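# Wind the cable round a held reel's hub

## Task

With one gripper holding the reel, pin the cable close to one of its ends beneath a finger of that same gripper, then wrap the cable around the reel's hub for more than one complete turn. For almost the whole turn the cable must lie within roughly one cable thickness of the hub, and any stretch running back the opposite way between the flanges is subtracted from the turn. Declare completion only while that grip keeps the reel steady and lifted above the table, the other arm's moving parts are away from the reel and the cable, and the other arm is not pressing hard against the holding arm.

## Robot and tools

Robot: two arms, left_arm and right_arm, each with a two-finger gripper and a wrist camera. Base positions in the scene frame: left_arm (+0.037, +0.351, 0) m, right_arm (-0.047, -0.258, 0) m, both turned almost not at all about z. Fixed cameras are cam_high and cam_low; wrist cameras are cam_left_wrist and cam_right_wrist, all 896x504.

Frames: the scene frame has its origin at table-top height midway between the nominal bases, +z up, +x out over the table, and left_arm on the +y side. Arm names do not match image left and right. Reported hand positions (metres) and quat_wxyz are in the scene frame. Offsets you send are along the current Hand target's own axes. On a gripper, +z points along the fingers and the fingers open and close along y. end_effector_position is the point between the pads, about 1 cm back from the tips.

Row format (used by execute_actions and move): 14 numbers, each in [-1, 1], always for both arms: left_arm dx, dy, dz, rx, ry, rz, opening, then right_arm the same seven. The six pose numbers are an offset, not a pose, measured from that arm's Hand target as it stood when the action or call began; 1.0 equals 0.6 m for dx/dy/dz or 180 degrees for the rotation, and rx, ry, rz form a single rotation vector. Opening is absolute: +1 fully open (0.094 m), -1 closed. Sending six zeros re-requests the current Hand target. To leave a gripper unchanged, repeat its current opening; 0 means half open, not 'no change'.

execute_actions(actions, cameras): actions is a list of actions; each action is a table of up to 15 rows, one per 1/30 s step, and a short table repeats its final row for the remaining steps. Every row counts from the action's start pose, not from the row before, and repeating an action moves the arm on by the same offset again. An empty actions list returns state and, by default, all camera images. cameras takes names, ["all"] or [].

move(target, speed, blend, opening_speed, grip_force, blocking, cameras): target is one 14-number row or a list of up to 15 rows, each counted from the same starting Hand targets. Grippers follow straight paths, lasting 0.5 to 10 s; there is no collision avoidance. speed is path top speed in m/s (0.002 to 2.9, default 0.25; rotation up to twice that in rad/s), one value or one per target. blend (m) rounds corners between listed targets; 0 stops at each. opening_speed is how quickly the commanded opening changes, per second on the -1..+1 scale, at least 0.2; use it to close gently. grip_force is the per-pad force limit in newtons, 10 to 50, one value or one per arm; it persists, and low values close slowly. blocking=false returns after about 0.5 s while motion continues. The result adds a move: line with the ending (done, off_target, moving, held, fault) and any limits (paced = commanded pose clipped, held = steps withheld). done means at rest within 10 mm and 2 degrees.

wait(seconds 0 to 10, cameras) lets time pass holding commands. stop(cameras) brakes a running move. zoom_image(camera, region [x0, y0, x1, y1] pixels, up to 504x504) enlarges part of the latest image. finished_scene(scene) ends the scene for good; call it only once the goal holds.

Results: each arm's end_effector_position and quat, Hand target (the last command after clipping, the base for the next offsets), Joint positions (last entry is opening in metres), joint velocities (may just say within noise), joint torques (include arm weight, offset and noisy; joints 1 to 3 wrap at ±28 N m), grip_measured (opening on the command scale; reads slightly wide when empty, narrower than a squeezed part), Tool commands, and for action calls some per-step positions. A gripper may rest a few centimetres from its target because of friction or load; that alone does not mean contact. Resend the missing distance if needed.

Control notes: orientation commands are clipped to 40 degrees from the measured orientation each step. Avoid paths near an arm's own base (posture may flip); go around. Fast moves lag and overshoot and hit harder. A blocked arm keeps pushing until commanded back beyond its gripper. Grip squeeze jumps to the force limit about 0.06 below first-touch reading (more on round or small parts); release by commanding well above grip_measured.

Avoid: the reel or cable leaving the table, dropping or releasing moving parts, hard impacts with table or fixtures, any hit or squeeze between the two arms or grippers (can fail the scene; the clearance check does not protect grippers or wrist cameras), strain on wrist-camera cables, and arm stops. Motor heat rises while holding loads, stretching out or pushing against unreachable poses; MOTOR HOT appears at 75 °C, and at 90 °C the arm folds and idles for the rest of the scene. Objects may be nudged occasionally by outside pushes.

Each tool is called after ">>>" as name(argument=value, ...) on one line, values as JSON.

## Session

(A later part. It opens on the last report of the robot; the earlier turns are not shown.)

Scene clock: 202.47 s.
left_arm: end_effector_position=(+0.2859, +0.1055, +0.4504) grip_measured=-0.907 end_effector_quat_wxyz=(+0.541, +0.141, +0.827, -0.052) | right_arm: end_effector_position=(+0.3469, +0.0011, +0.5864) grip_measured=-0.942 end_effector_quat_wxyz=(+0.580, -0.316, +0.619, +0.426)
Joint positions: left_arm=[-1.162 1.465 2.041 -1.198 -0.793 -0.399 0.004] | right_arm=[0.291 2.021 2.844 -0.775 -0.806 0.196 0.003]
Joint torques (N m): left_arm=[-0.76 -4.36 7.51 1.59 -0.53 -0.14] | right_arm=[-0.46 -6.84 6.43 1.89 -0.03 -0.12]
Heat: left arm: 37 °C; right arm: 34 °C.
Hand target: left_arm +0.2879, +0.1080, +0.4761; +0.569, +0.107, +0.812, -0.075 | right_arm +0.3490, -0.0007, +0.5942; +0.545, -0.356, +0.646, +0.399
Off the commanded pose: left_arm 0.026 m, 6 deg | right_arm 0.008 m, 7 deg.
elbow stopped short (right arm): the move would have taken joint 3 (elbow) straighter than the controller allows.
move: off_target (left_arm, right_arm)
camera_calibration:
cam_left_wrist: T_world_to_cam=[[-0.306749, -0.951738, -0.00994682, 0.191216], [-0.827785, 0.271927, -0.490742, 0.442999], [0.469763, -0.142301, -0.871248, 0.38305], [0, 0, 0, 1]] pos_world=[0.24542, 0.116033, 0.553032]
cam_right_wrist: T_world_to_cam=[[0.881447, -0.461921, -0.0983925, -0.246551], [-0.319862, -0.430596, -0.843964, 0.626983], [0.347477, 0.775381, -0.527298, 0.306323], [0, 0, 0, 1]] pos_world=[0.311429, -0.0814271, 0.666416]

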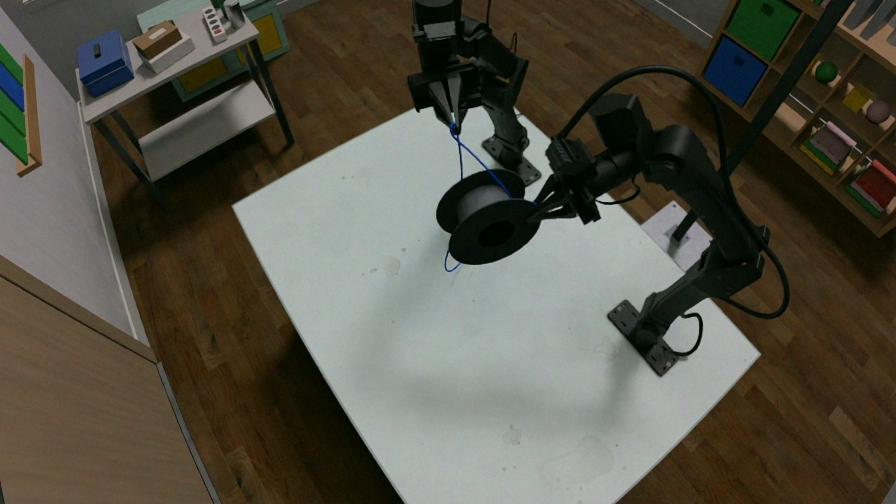

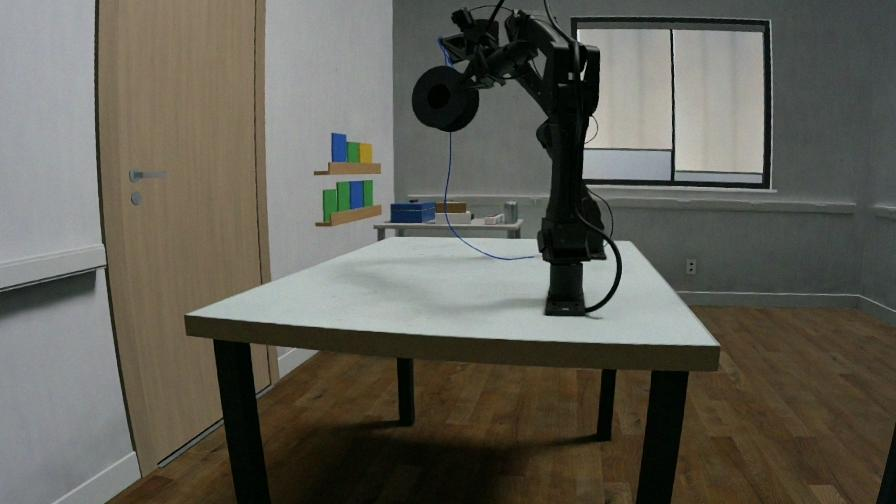

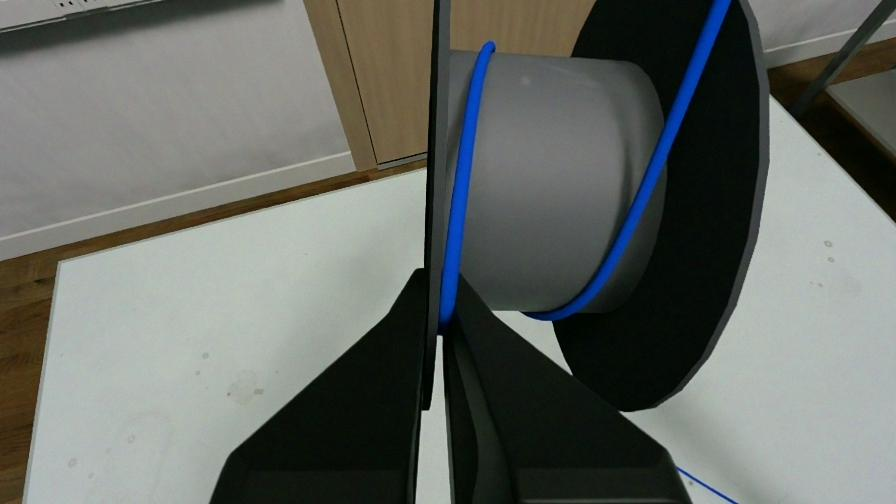

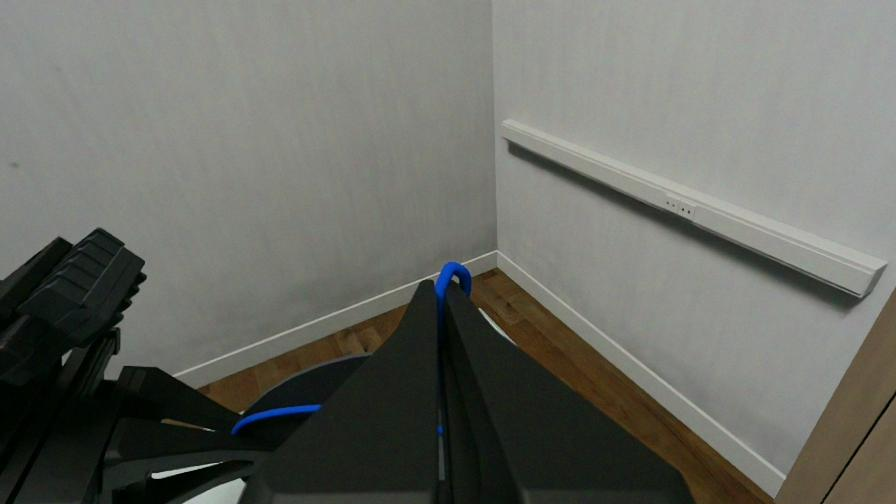

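>>> move(target=[[0,0,0,0,0,0,-1,0.1473,-0.1323,0.0508,0,0,-0.1,-1],[0,0,0,0,0,0,-1,0.3055,-0.158,0.1338,0,0,-0.19,-1]], speed=0.12, blend=[0.03,0], cameras=["all"])

>>> zoom_image(camera="cam_high", region=[395, 120, 615, 320])

Scene clock: 209.53 s.
left_arm: end_effector_position=(+0.2863, +0.1056, +0.4454) grip_measured=-0.907 end_effector_quat_wxyz=(+0.536, +0.146, +0.830, -0.042) | right_arm: end_effector_position=(+0.4443, +0.0295, +0.3861) grip_measured=-0.942 end_effector_quat_wxyz=(+0.631, -0.533, +0.514, +0.231)
Joint positions: left_arm=[-1.162 1.472 2.041 -1.216 -0.797 -0.399 0.004] | right_arm=[0.276 1.956 1.919 -0.112 -0.864 -0.566 0.003]
Joint torques (N m): left_arm=[-0.75 -5.11 7.38 1.73 -0.51 -0.17] | right_arm=[0.08 -12.4 5.74 1.76 0.1 0.04]
Heat: left arm: 37 °C; right arm: 34 °C.
Hand target: left_arm +0.2879, +0.1079, +0.4761; +0.569, +0.107, +0.812, -0.075 | right_arm +0.4396, +0.0266, +0.3938; +0.638, -0.530, +0.513, +0.221
Off the commanded pose: left_arm 0.031 m, 7 deg | right_arm 0.010 m, 1 deg.
move: off_target (left_arm)
camera_calibration:
cam_left_wrist: T_world_to_cam=[[-0.304176, -0.95213, -0.0304101, 0.199887], [-0.832734, 0.281264, -0.476912, 0.435119], [0.462636, -0.119741, -0.878425, 0.381379], [0, 0, 0, 1]] pos_world=[0.246699, 0.113602, 0.548604]
cam_right_wrist: T_world_to_cam=[[0.806267, -0.327834, 0.492401, -0.537629], [0.112033, -0.7327, -0.671267, 0.25166], [0.580846, 0.596385, -0.554024, 0.056703], [0, 0, 0, 1]] pos_world=[0.372343, -0.0256783, 0.465075]

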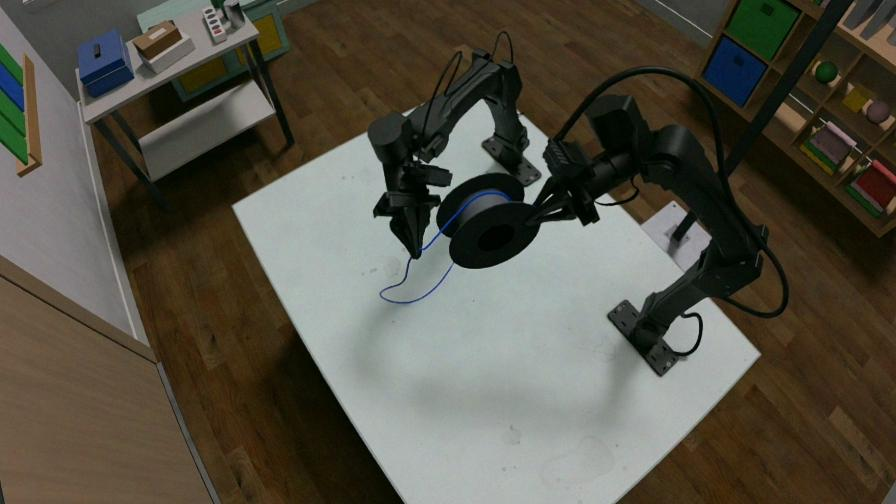

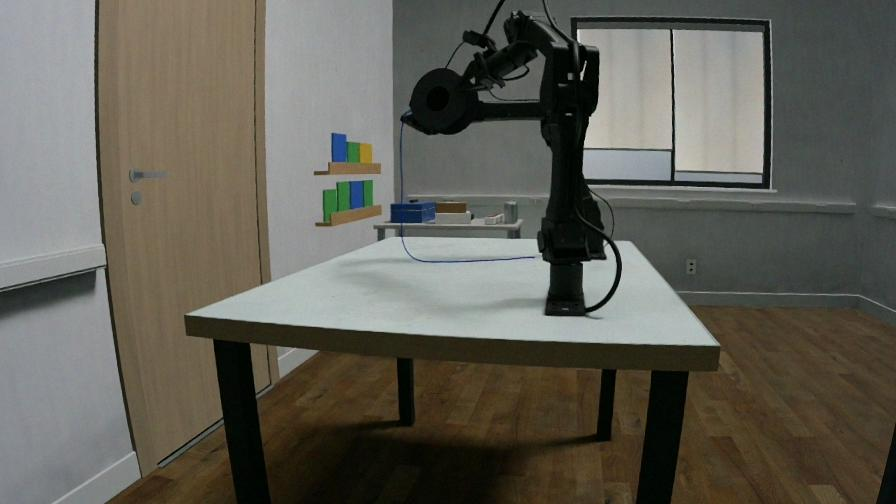

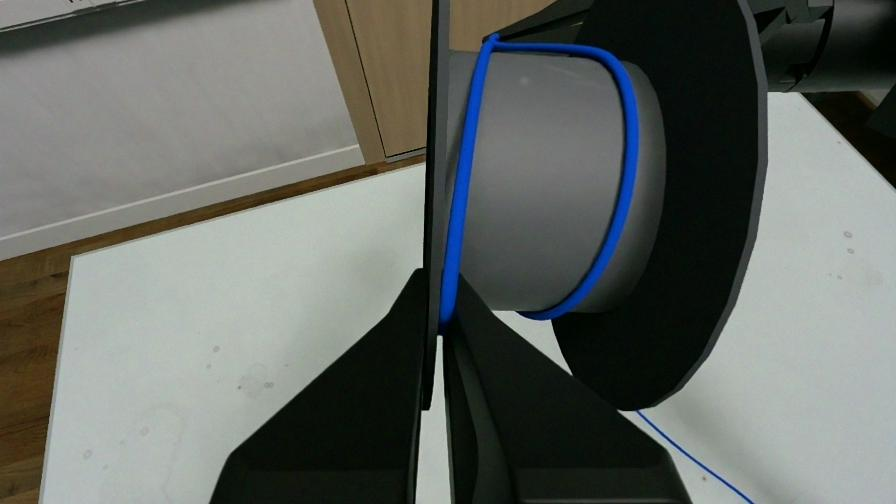

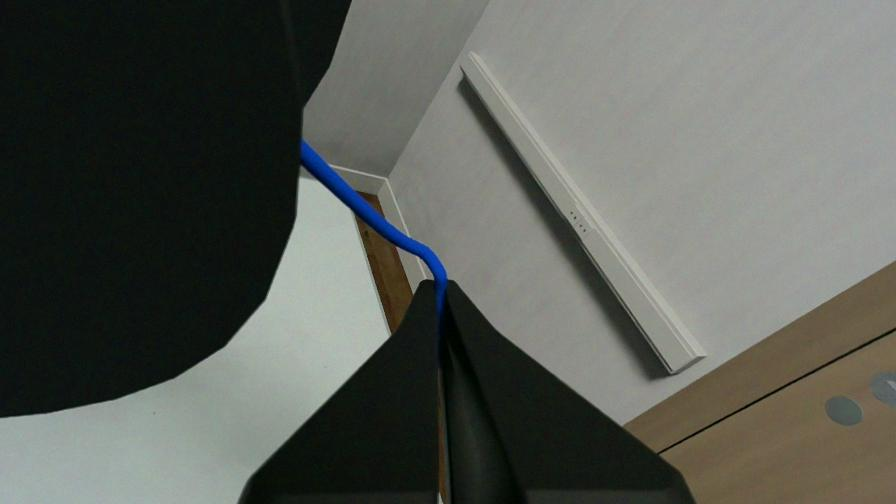

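Scaled by 2.291 from the camera's 896x504 image, which has a finer 1280x720 frame.

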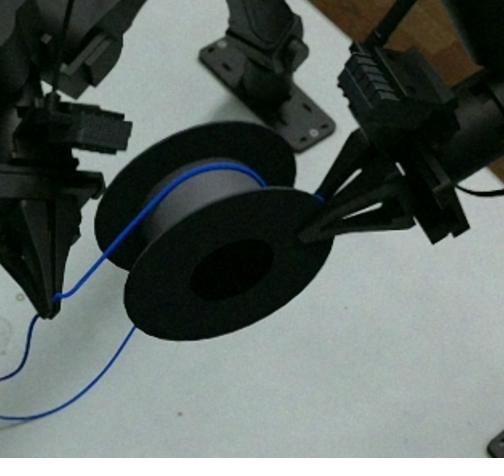

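>>> move(target=[0,0,0,0,0,0,-1,-0.012,0,0,0,0,0,-1], speed=0.05)

>>> move(target=[0,0,0,0,0,0,-1,0,0,0,0,0,0,-0.6], opening_speed=0.4, cameras=["cam_high","cam_low","cam_left_wrist","cam_right_wrist"])

>>> zoom_image(camera="cam_high", region=[395, 120, 615, 320])

Scene clock: 211.57 s.
left_arm: end_effector_position=(+0.2863, +0.1056, +0.4454) grip_measured=-0.907 end_effector_quat_wxyz=(+0.536, +0.146, +0.830, -0.042) | right_arm: end_effector_position=(+0.4444, +0.0306, +0.3860) grip_measured=-0.942 end_effector_quat_wxyz=(+0.631, -0.532, +0.515, +0.230)
Joint positions: left_arm=[-1.162 1.472 2.041 -1.216 -0.797 -0.399 0.004] | right_arm=[0.279 1.956 1.919 -0.111 -0.859 -0.566 0.003]
Joint torques (N m): left_arm=[-0.76 -5.09 7.36 1.73 -0.51 -0.16] | right_arm=[0.38 -12.92 7.32 1.56 0.1 -0.03]
Heat: left arm: 37 °C; right arm: 34 °C.
Hand target: left_arm +0.2879, +0.1079, +0.4761; +0.569, +0.107, +0.812, -0.075 | right_arm +0.4369, +0.0284, +0.4002; +0.638, -0.530, +0.513, +0.221
Off the commanded pose: left_arm 0.031 m, 7 deg | right_arm 0.016 m, 1 deg.
move: off_target (left_arm, right_arm)

Scene clock: 212.77 s.
left_arm: end_effector_position=(+0.2863, +0.1056, +0.4454) grip_measured=-0.907 end_effector_quat_wxyz=(+0.536, +0.146, +0.830, -0.042) | right_arm: end_effector_position=(+0.4473, +0.0292, +0.3857) grip_measured=-0.603 end_effector_quat_wxyz=(+0.633, -0.529, +0.520, +0.223)
Joint positions: left_arm=[-1.162 1.472 2.041 -1.216 -0.797 -0.399 0.004] | right_arm=[0.279 1.956 1.919 -0.111 -0.841 -0.566 0.019]
Joint torques (N m): left_arm=[-0.8 -5.09 7.35 1.74 -0.52 -0.16] | right_arm=[0.21 -12.89 7.53 1.51 -0.05 0.01]
Heat: left arm: 37 °C; right arm: 34 °C.
Hand target: left_arm +0.2879, +0.1079, +0.4761; +0.569, +0.107, +0.812, -0.075 | right_arm +0.4369, +0.0284, +0.4002; +0.638, -0.530, +0.513, +0.221
Off the commanded pose: left_arm 0.031 m, 7 deg | right_arm 0.018 m, 1 deg.
move: off_target (left_arm, right_arm)
camera_calibration:
cam_left_wrist: T_world_to_cam=[[-0.304176, -0.95213, -0.0304101, 0.199887], [-0.832734, 0.281264, -0.476912, 0.435119], [0.462636, -0.119741, -0.878425, 0.381379], [0, 0, 0, 1]] pos_world=[0.246699, 0.113602, 0.548604]
cam_right_wrist: T_world_to_cam=[[0.798762, -0.342565, 0.4946, -0.537037], [0.0980313, -0.736986, -0.668761, 0.256233], [0.593607, 0.582667, -0.555094, 0.0500757], [0, 0, 0, 1]] pos_world=[0.37412, -0.0243075, 0.464774]

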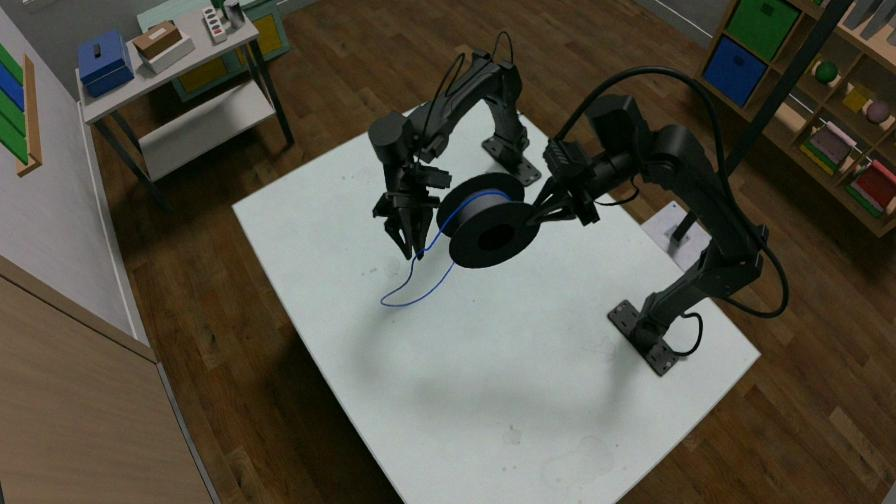

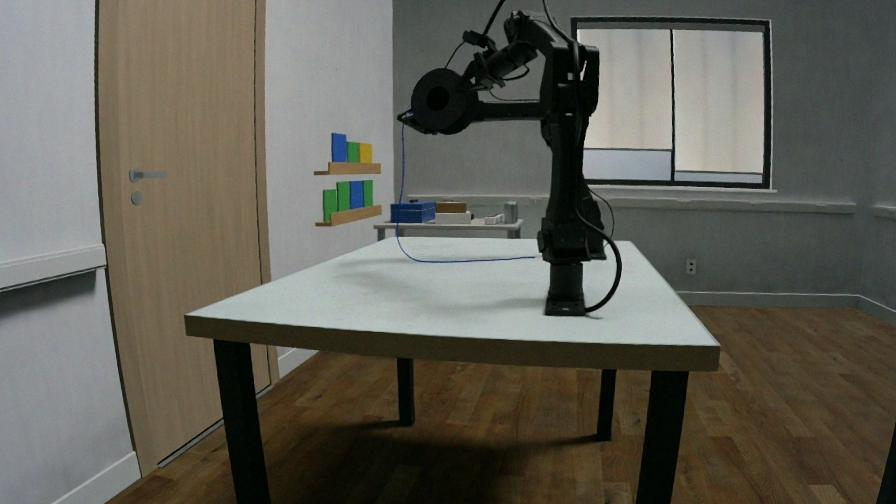

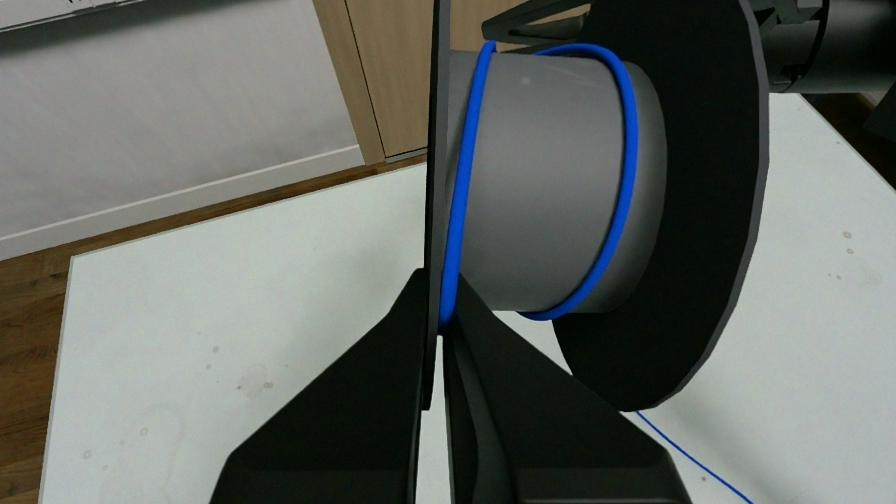

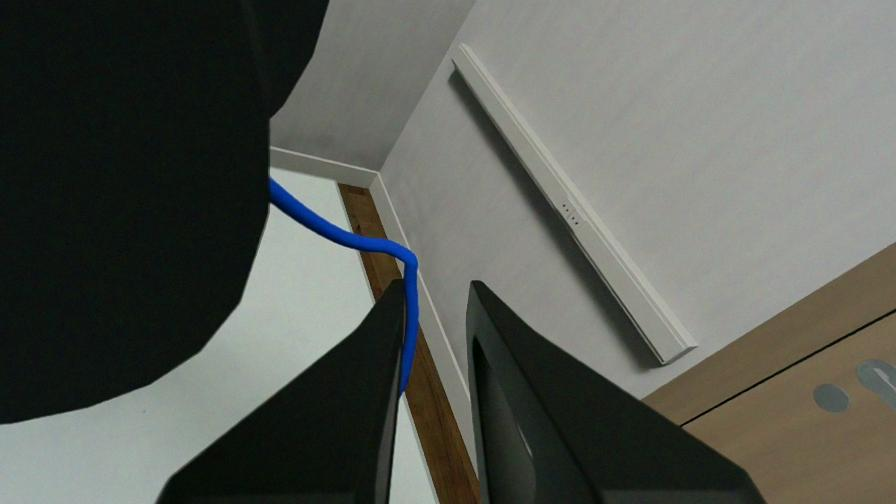

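Scaled by 2.291 from the camera's 896x504 image, which has a finer 1280x720 frame.

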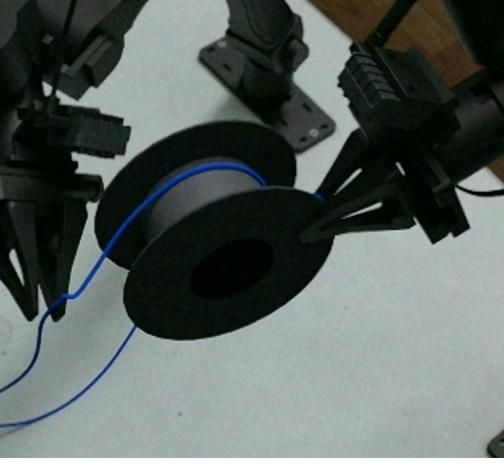

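>>> move(target=[[0,0,0,0,0,0,-1,0.02,0,0,0,0,0,-0.4],[0,0,0,0,0,0,-1,0.02,0,-0.2,0,0,0,-0.4]], speed=0.08, cameras=["cam_high","cam_low","cam_left_wrist","cam_right_wrist"])

>>> zoom_image(camera="cam_high", region=[395, 120, 615, 320])

>>> zoom_image(camera="cam_left_wrist", region=[400, 0, 800, 420])

Scene clock: 216.83 s.
left_arm: end_effector_position=(+0.2863, +0.1056, +0.4454) grip_measured=-0.907 end_effector_quat_wxyz=(+0.536, +0.146, +0.830, -0.042) | right_arm: end_effector_position=(+0.4016, -0.0819, +0.3976) grip_measured=-0.403 end_effector_quat_wxyz=(+0.641, -0.528, +0.513, +0.216)
Joint positions: left_arm=[-1.162 1.472 2.041 -1.216 -0.797 -0.399 0.004] | right_arm=[0.026 1.698 1.638 -0.122 -1.084 -0.637 0.028]
Joint torques (N m): left_arm=[-0.76 -5.11 7.38 1.73 -0.52 -0.17] | right_arm=[-0.46 -9.99 5.78 1.38 -0.23 -0.11]
Heat: left arm: 37 °C; right arm: 34 °C.
Hand target: left_arm +0.2879, +0.1079, +0.4761; +0.569, +0.107, +0.812, -0.075 | right_arm +0.3909, -0.0831, +0.4002; +0.638, -0.530, +0.513, +0.221
Off the commanded pose: left_arm 0.031 m, 7 deg | right_arm 0.011 m, 1 deg.
move: off_target (left_arm, right_arm)
camera_calibration:
cam_left_wrist: T_world_to_cam=[[-0.304176, -0.95213, -0.0304101, 0.199887], [-0.832734, 0.281264, -0.476912, 0.435119], [0.462636, -0.119741, -0.878425, 0.381379], [0, 0, 0, 1]] pos_world=[0.246699, 0.113602, 0.548604]
cam_right_wrist: T_world_to_cam=[[0.784226, -0.349648, 0.512577, -0.54633], [0.109836, -0.734828, -0.669301, 0.182403], [0.610676, 0.581183, -0.537868, 0.134754], [0, 0, 0, 1]] pos_world=[0.326121, -0.135305, 0.474598]

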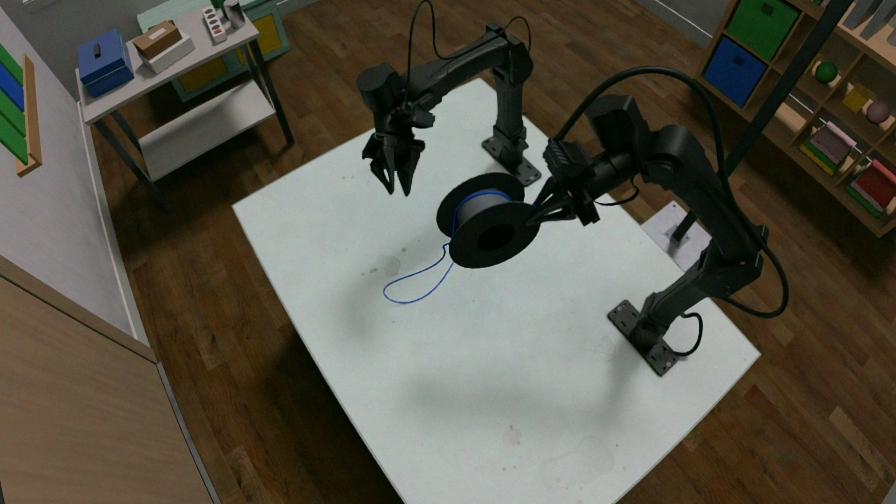

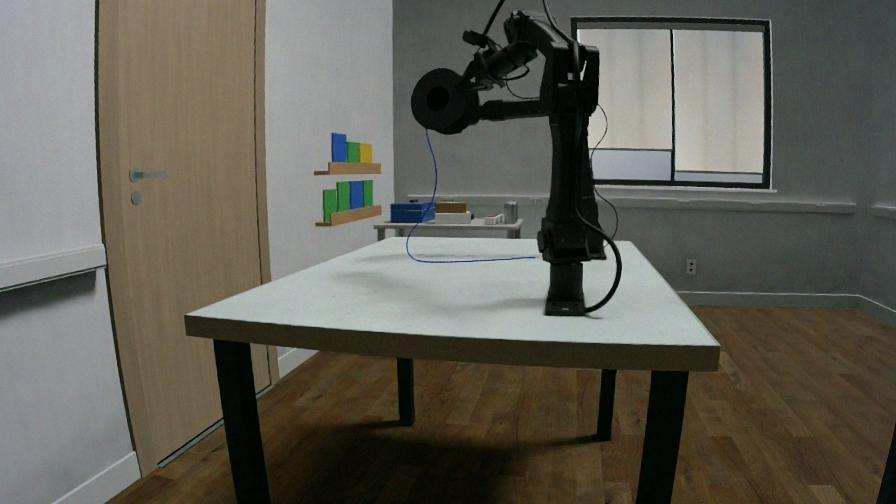

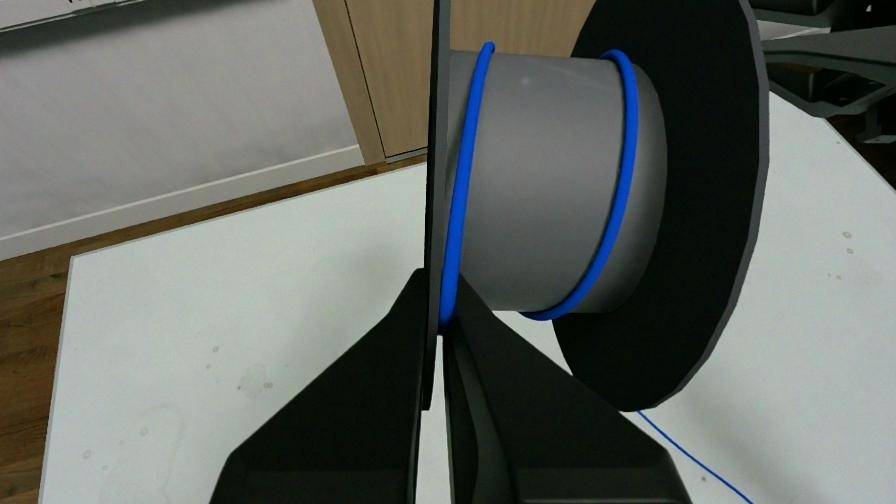

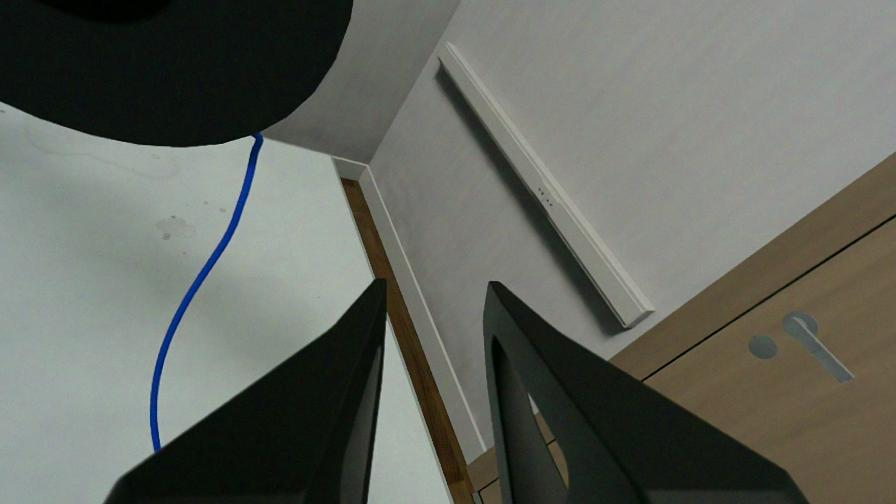

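Scaled by 2.291 from the camera's 896x504 image, which has a finer 1280x720 frame.

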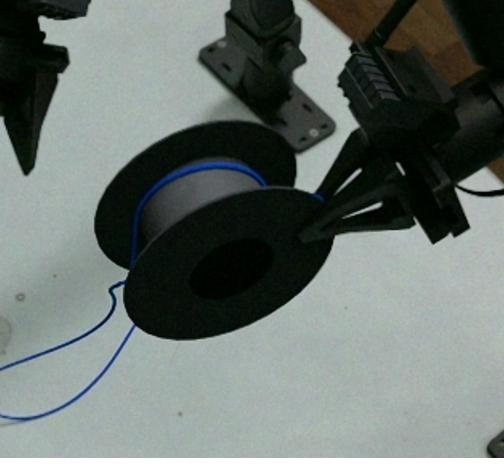

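Scaled by 1.200 from the camera's 896x504 image, which has a finer 1280x720 frame.

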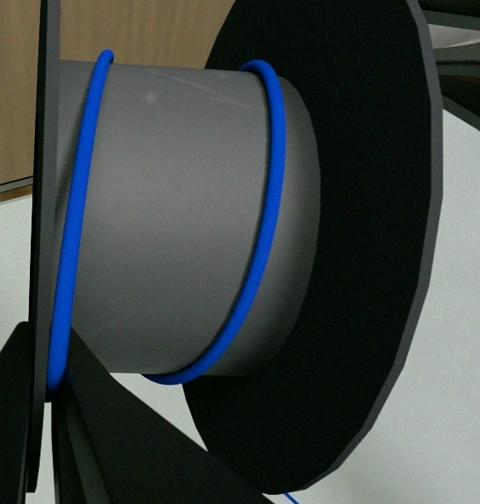

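>>> move(target=[[0,0,0,0,0,0,-1,0.0038,0.2075,-0.151,0.139,-0.13,0.016,-0.4],[0,0,0,0,0,0,-1,0.0818,0.4285,0.0152,0.278,-0.2607,0.0325,-0.4]], speed=0.2, blend=[0.05,0], cameras=["cam_high","cam_low","cam_right_wrist","cam_left_wrist"])

Scene clock: 224.63 s.
left_arm: end_effector_position=(+0.2863, +0.1056, +0.4454) grip_measured=-0.907 end_effector_quat_wxyz=(+0.536, +0.146, +0.830, -0.042) | right_arm: end_effector_position=(+0.2020, -0.0012, +0.2271) grip_measured=-0.403 end_effector_quat_wxyz=(+0.766, -0.223, +0.574, +0.182)
Joint positions: left_arm=[-1.162 1.472 2.041 -1.216 -0.797 -0.399 0.004] | right_arm=[0.97 1.454 0.191 1.524 0.364 -0.232 0.028]
Joint torques (N m): left_arm=[-0.75 -5.08 7.42 1.73 -0.5 -0.17] | right_arm=[0.57 -1.91 6.5 2.27 0.06 0.07]
Heat: left arm: 37 °C; right arm: 34 °C.
Hand target: left_arm +0.2879, +0.1079, +0.4761; +0.569, +0.107, +0.812, -0.075 | right_arm +0.2010, -0.0001, +0.2401; +0.927, -0.072, +0.307, +0.206
Off the commanded pose: left_arm 0.031 m, 7 deg | right_arm 0.013 m, 42 deg; orientation clipped.
joint sent to its limit (right arm) — joint 4 (wrist pitch), upper limit. The joint targets are off in orientation, not in position.
move: off_target (left_arm, right_arm); limits=paced
camera_calibration:
cam_left_wrist: T_world_to_cam=[[-0.304176, -0.95213, -0.0304101, 0.199887], [-0.832734, 0.281264, -0.476912, 0.435119], [0.462636, -0.119741, -0.878425, 0.381379], [0, 0, 0, 1]] pos_world=[0.246699, 0.113602, 0.548604]
cam_right_wrist: T_world_to_cam=[[0.499775, -0.845436, 0.188318, -0.143727], [-0.195524, -0.321925, -0.926355, 0.270042], [0.843798, 0.426148, -0.326194, 0.0226275], [0, 0, 0, 1]] pos_world=[0.105538, -0.0442211, 0.284602]

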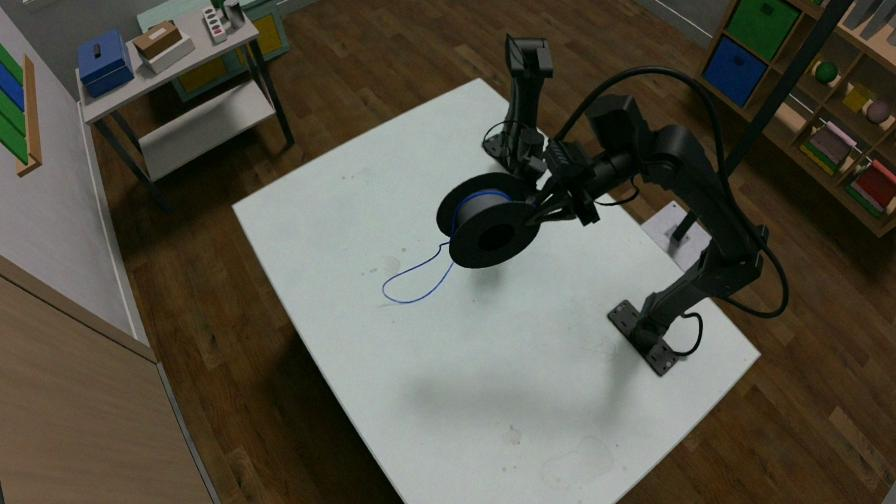

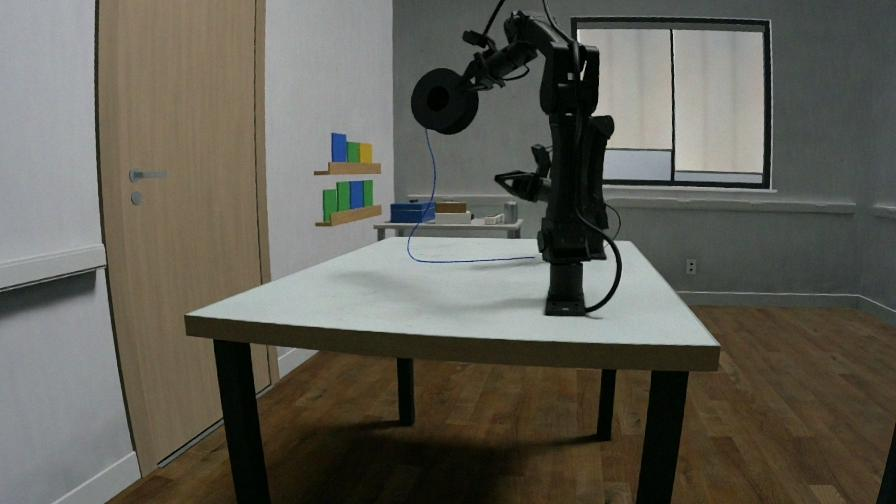

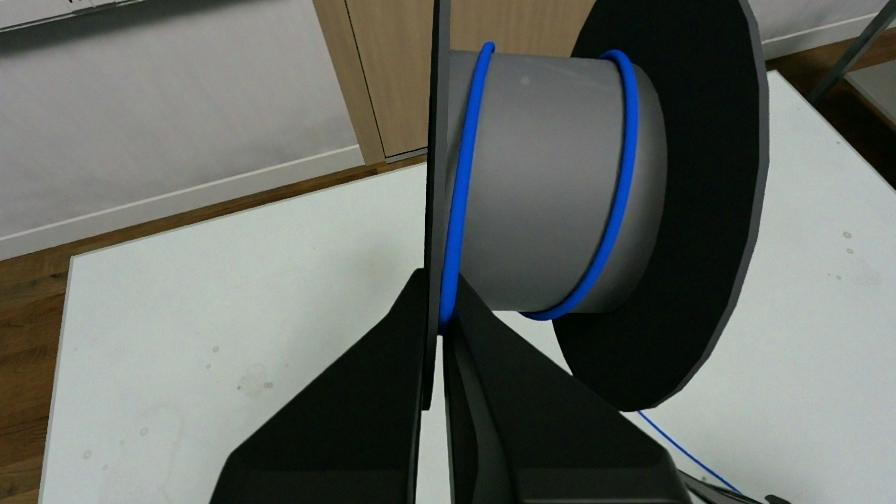

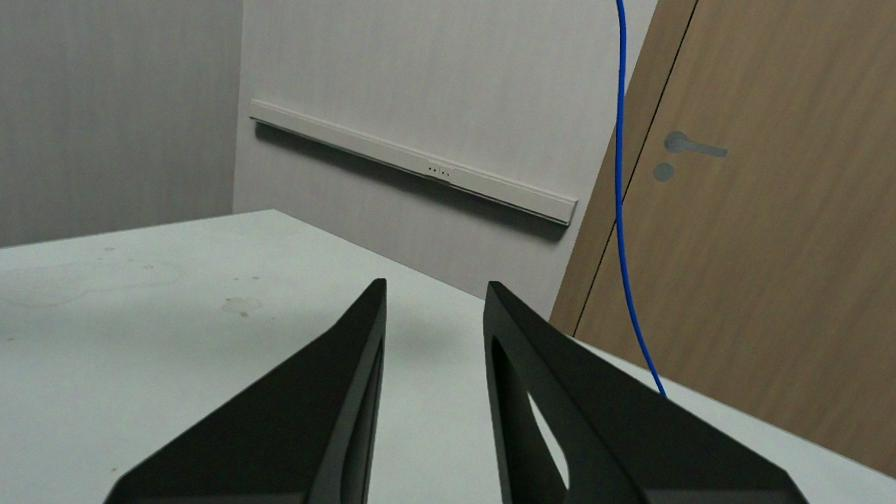

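>>> move(target=[0,0,0,0,0,0,-1,-0.0565,0.1703,0.084,0.2511,0.0581,0.4932,-0.4], speed=0.2, cameras=["cam_right_wrist","cam_high"])

Scene clock: 233.23 s.
left_arm: end_effector_position=(+0.2863, +0.1056, +0.4454) grip_measured=-0.907 end_effector_quat_wxyz=(+0.536, +0.146, +0.830, -0.042) | right_arm: end_effector_position=(+0.1625, +0.0911, +0.2928) grip_measured=-0.403 end_effector_quat_wxyz=(+0.444, +0.466, +0.444, +0.623)
Joint positions: left_arm=[-1.162 1.472 2.041 -1.216 -0.797 -0.399 0.004] | right_arm=[1.457 1.76 0.85 1.523 1.27 1.169 0.028]
Joint torques (N m): left_arm=[-0.73 -5.08 7.42 1.73 -0.52 -0.15] | right_arm=[0.4 -5.44 8.09 1.59 -0.32 -0.09]
Heat: left arm: 37 °C; right arm: 34 °C.
Hand target: left_arm +0.2879, +0.1079, +0.4761; +0.569, +0.107, +0.812, -0.075 | right_arm +0.1600, +0.0941, +0.3000; +0.455, +0.466, +0.391, +0.650
Off the commanded pose: left_arm 0.031 m, 7 deg | right_arm 0.008 m, 7 deg.
joint sent to its limit (right arm) — joint 4 (wrist pitch), upper limit. The joint targets are off in orientation, not in position.
move: off_target (left_arm, right_arm)
camera_calibration:
cam_right_wrist: T_world_to_cam=[[0.129305, 0.146775, -0.980682, 0.25376], [-0.679911, 0.73302, 0.0200604, 0.058485], [0.721804, 0.664183, 0.194577, -0.116316], [0, 0, 0, 1]] pos_world=[0.0909092, -0.00286146, 0.270317]
Images, in order (width x height): cam_high 896x504, cam_right_wrist 896x504.

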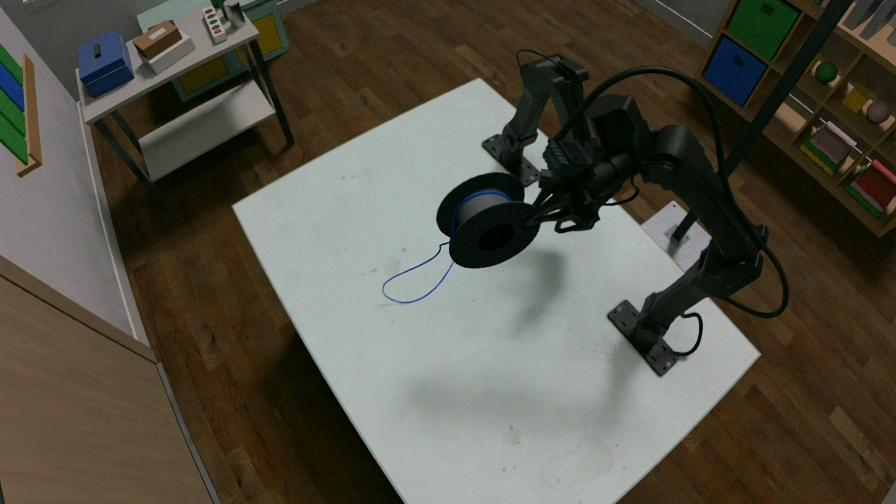

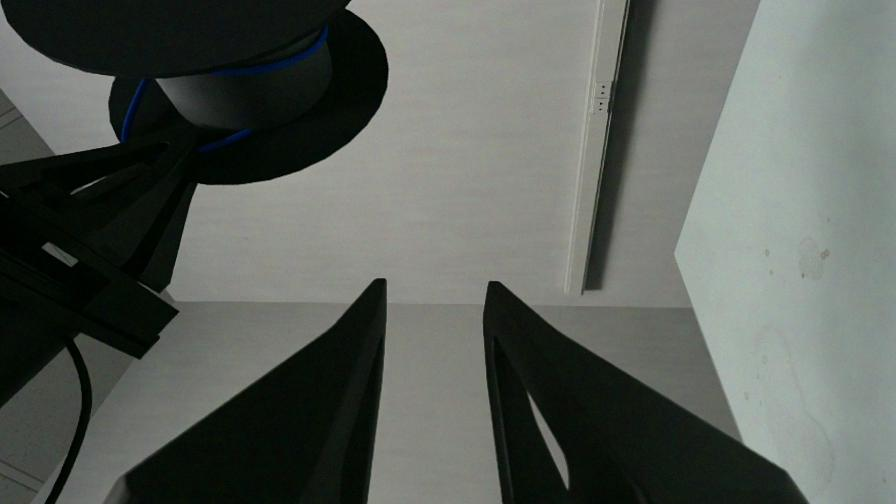

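>>> zoom_image(camera="cam_right_wrist", region=[0, 0, 420, 220])

Scaled by 1.200 from the camera's 896x504 image, which has a finer 1280x720 frame.

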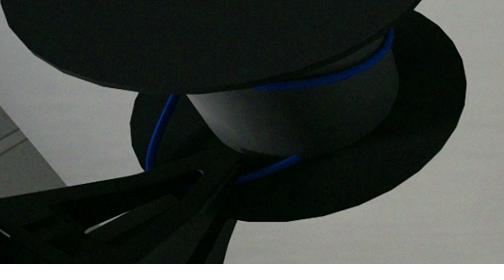

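>>> move(target=[[0,0,0,0,0,0,-1,-0.315,0.0632,-0.052,0.049,0.181,0.05,-0.4],[0,0,0,0,0,0,-1,-0.3438,-0.0112,0.3068,0.0975,0.3627,0.1008,-0.4]], speed=0.25, blend=[0.05,0], cameras=["cam_right_wrist","cam_high"])

Scene clock: 239.80 s.
left_arm: end_effector_position=(+0.2863, +0.1056, +0.4454) grip_measured=-0.907 end_effector_quat_wxyz=(+0.536, +0.146, +0.830, -0.042) | right_arm: end_effector_position=(+0.3626, -0.0828, +0.2875) grip_measured=-0.403 end_effector_quat_wxyz=(+0.037, +0.176, +0.643, +0.745)
Joint positions: left_arm=[-1.162 1.472 2.041 -1.216 -0.797 -0.399 0.004] | right_arm=[0.002 1.773 0.976 1.136 -1.227 2.109 0.028]
Joint torques (N m): left_arm=[-0.75 -5.15 7.38 1.73 -0.51 -0.16] | right_arm=[-0.58 -6.11 9.39 1.25 0.11 0.05]
Heat: left arm: 37 °C; right arm: 34 °C.
Hand target: left_arm +0.2879, +0.1079, +0.4761; +0.569, +0.107, +0.812, -0.075 | right_arm +0.3697, -0.0857, +0.2900; +0.000, +0.158, +0.588, +0.793
Off the commanded pose: left_arm 0.031 m, 7 deg | right_arm 0.008 m, 10 deg.
joint sent to its limit (right arm) — joint 6 (wrist roll), upper limit. The joint targets are off in orientation, not in position.
move: off_target (left_arm, right_arm)
camera_calibration:
cam_right_wrist: T_world_to_cam=[[-0.118572, 0.13345, -0.983937, 0.337873], [-0.955167, -0.286066, 0.0763064, 0.321346], [-0.271288, 0.948872, 0.161387, 0.249041], [0, 0, 0, 1]] pos_world=[0.414563, -0.189472, 0.267733]
Images, in order (width x height): cam_high 896x504, cam_right_wrist 896x504.

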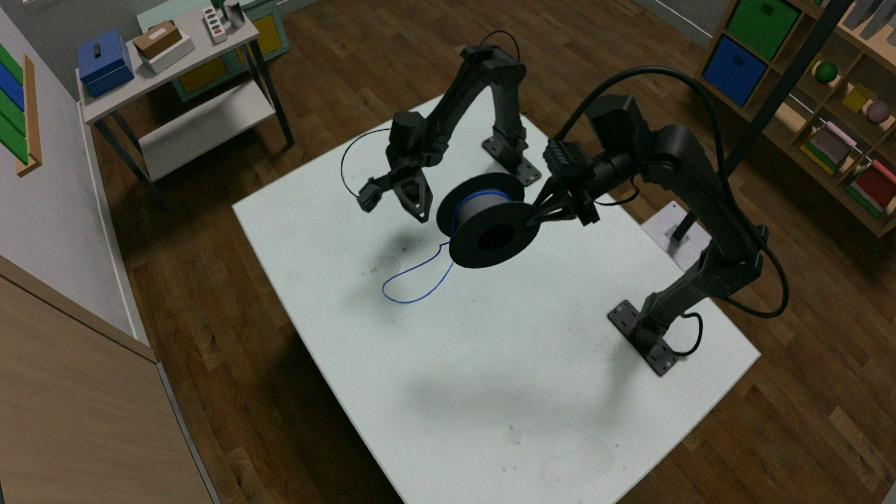

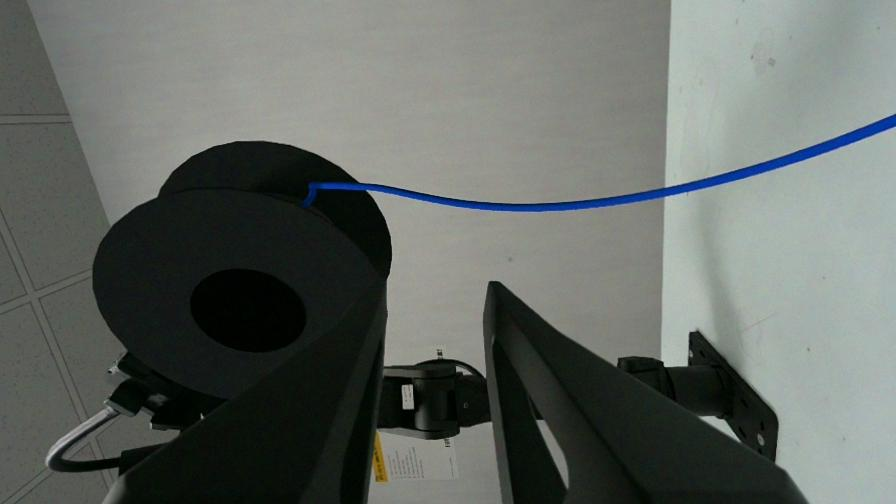

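>>> zoom_image(camera="cam_right_wrist", region=[80, 110, 420, 300])

Scaled by 1.482 from the camera's 896x504 image, which has a finer 1280x720 frame.

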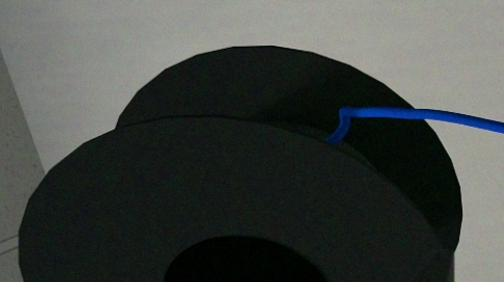

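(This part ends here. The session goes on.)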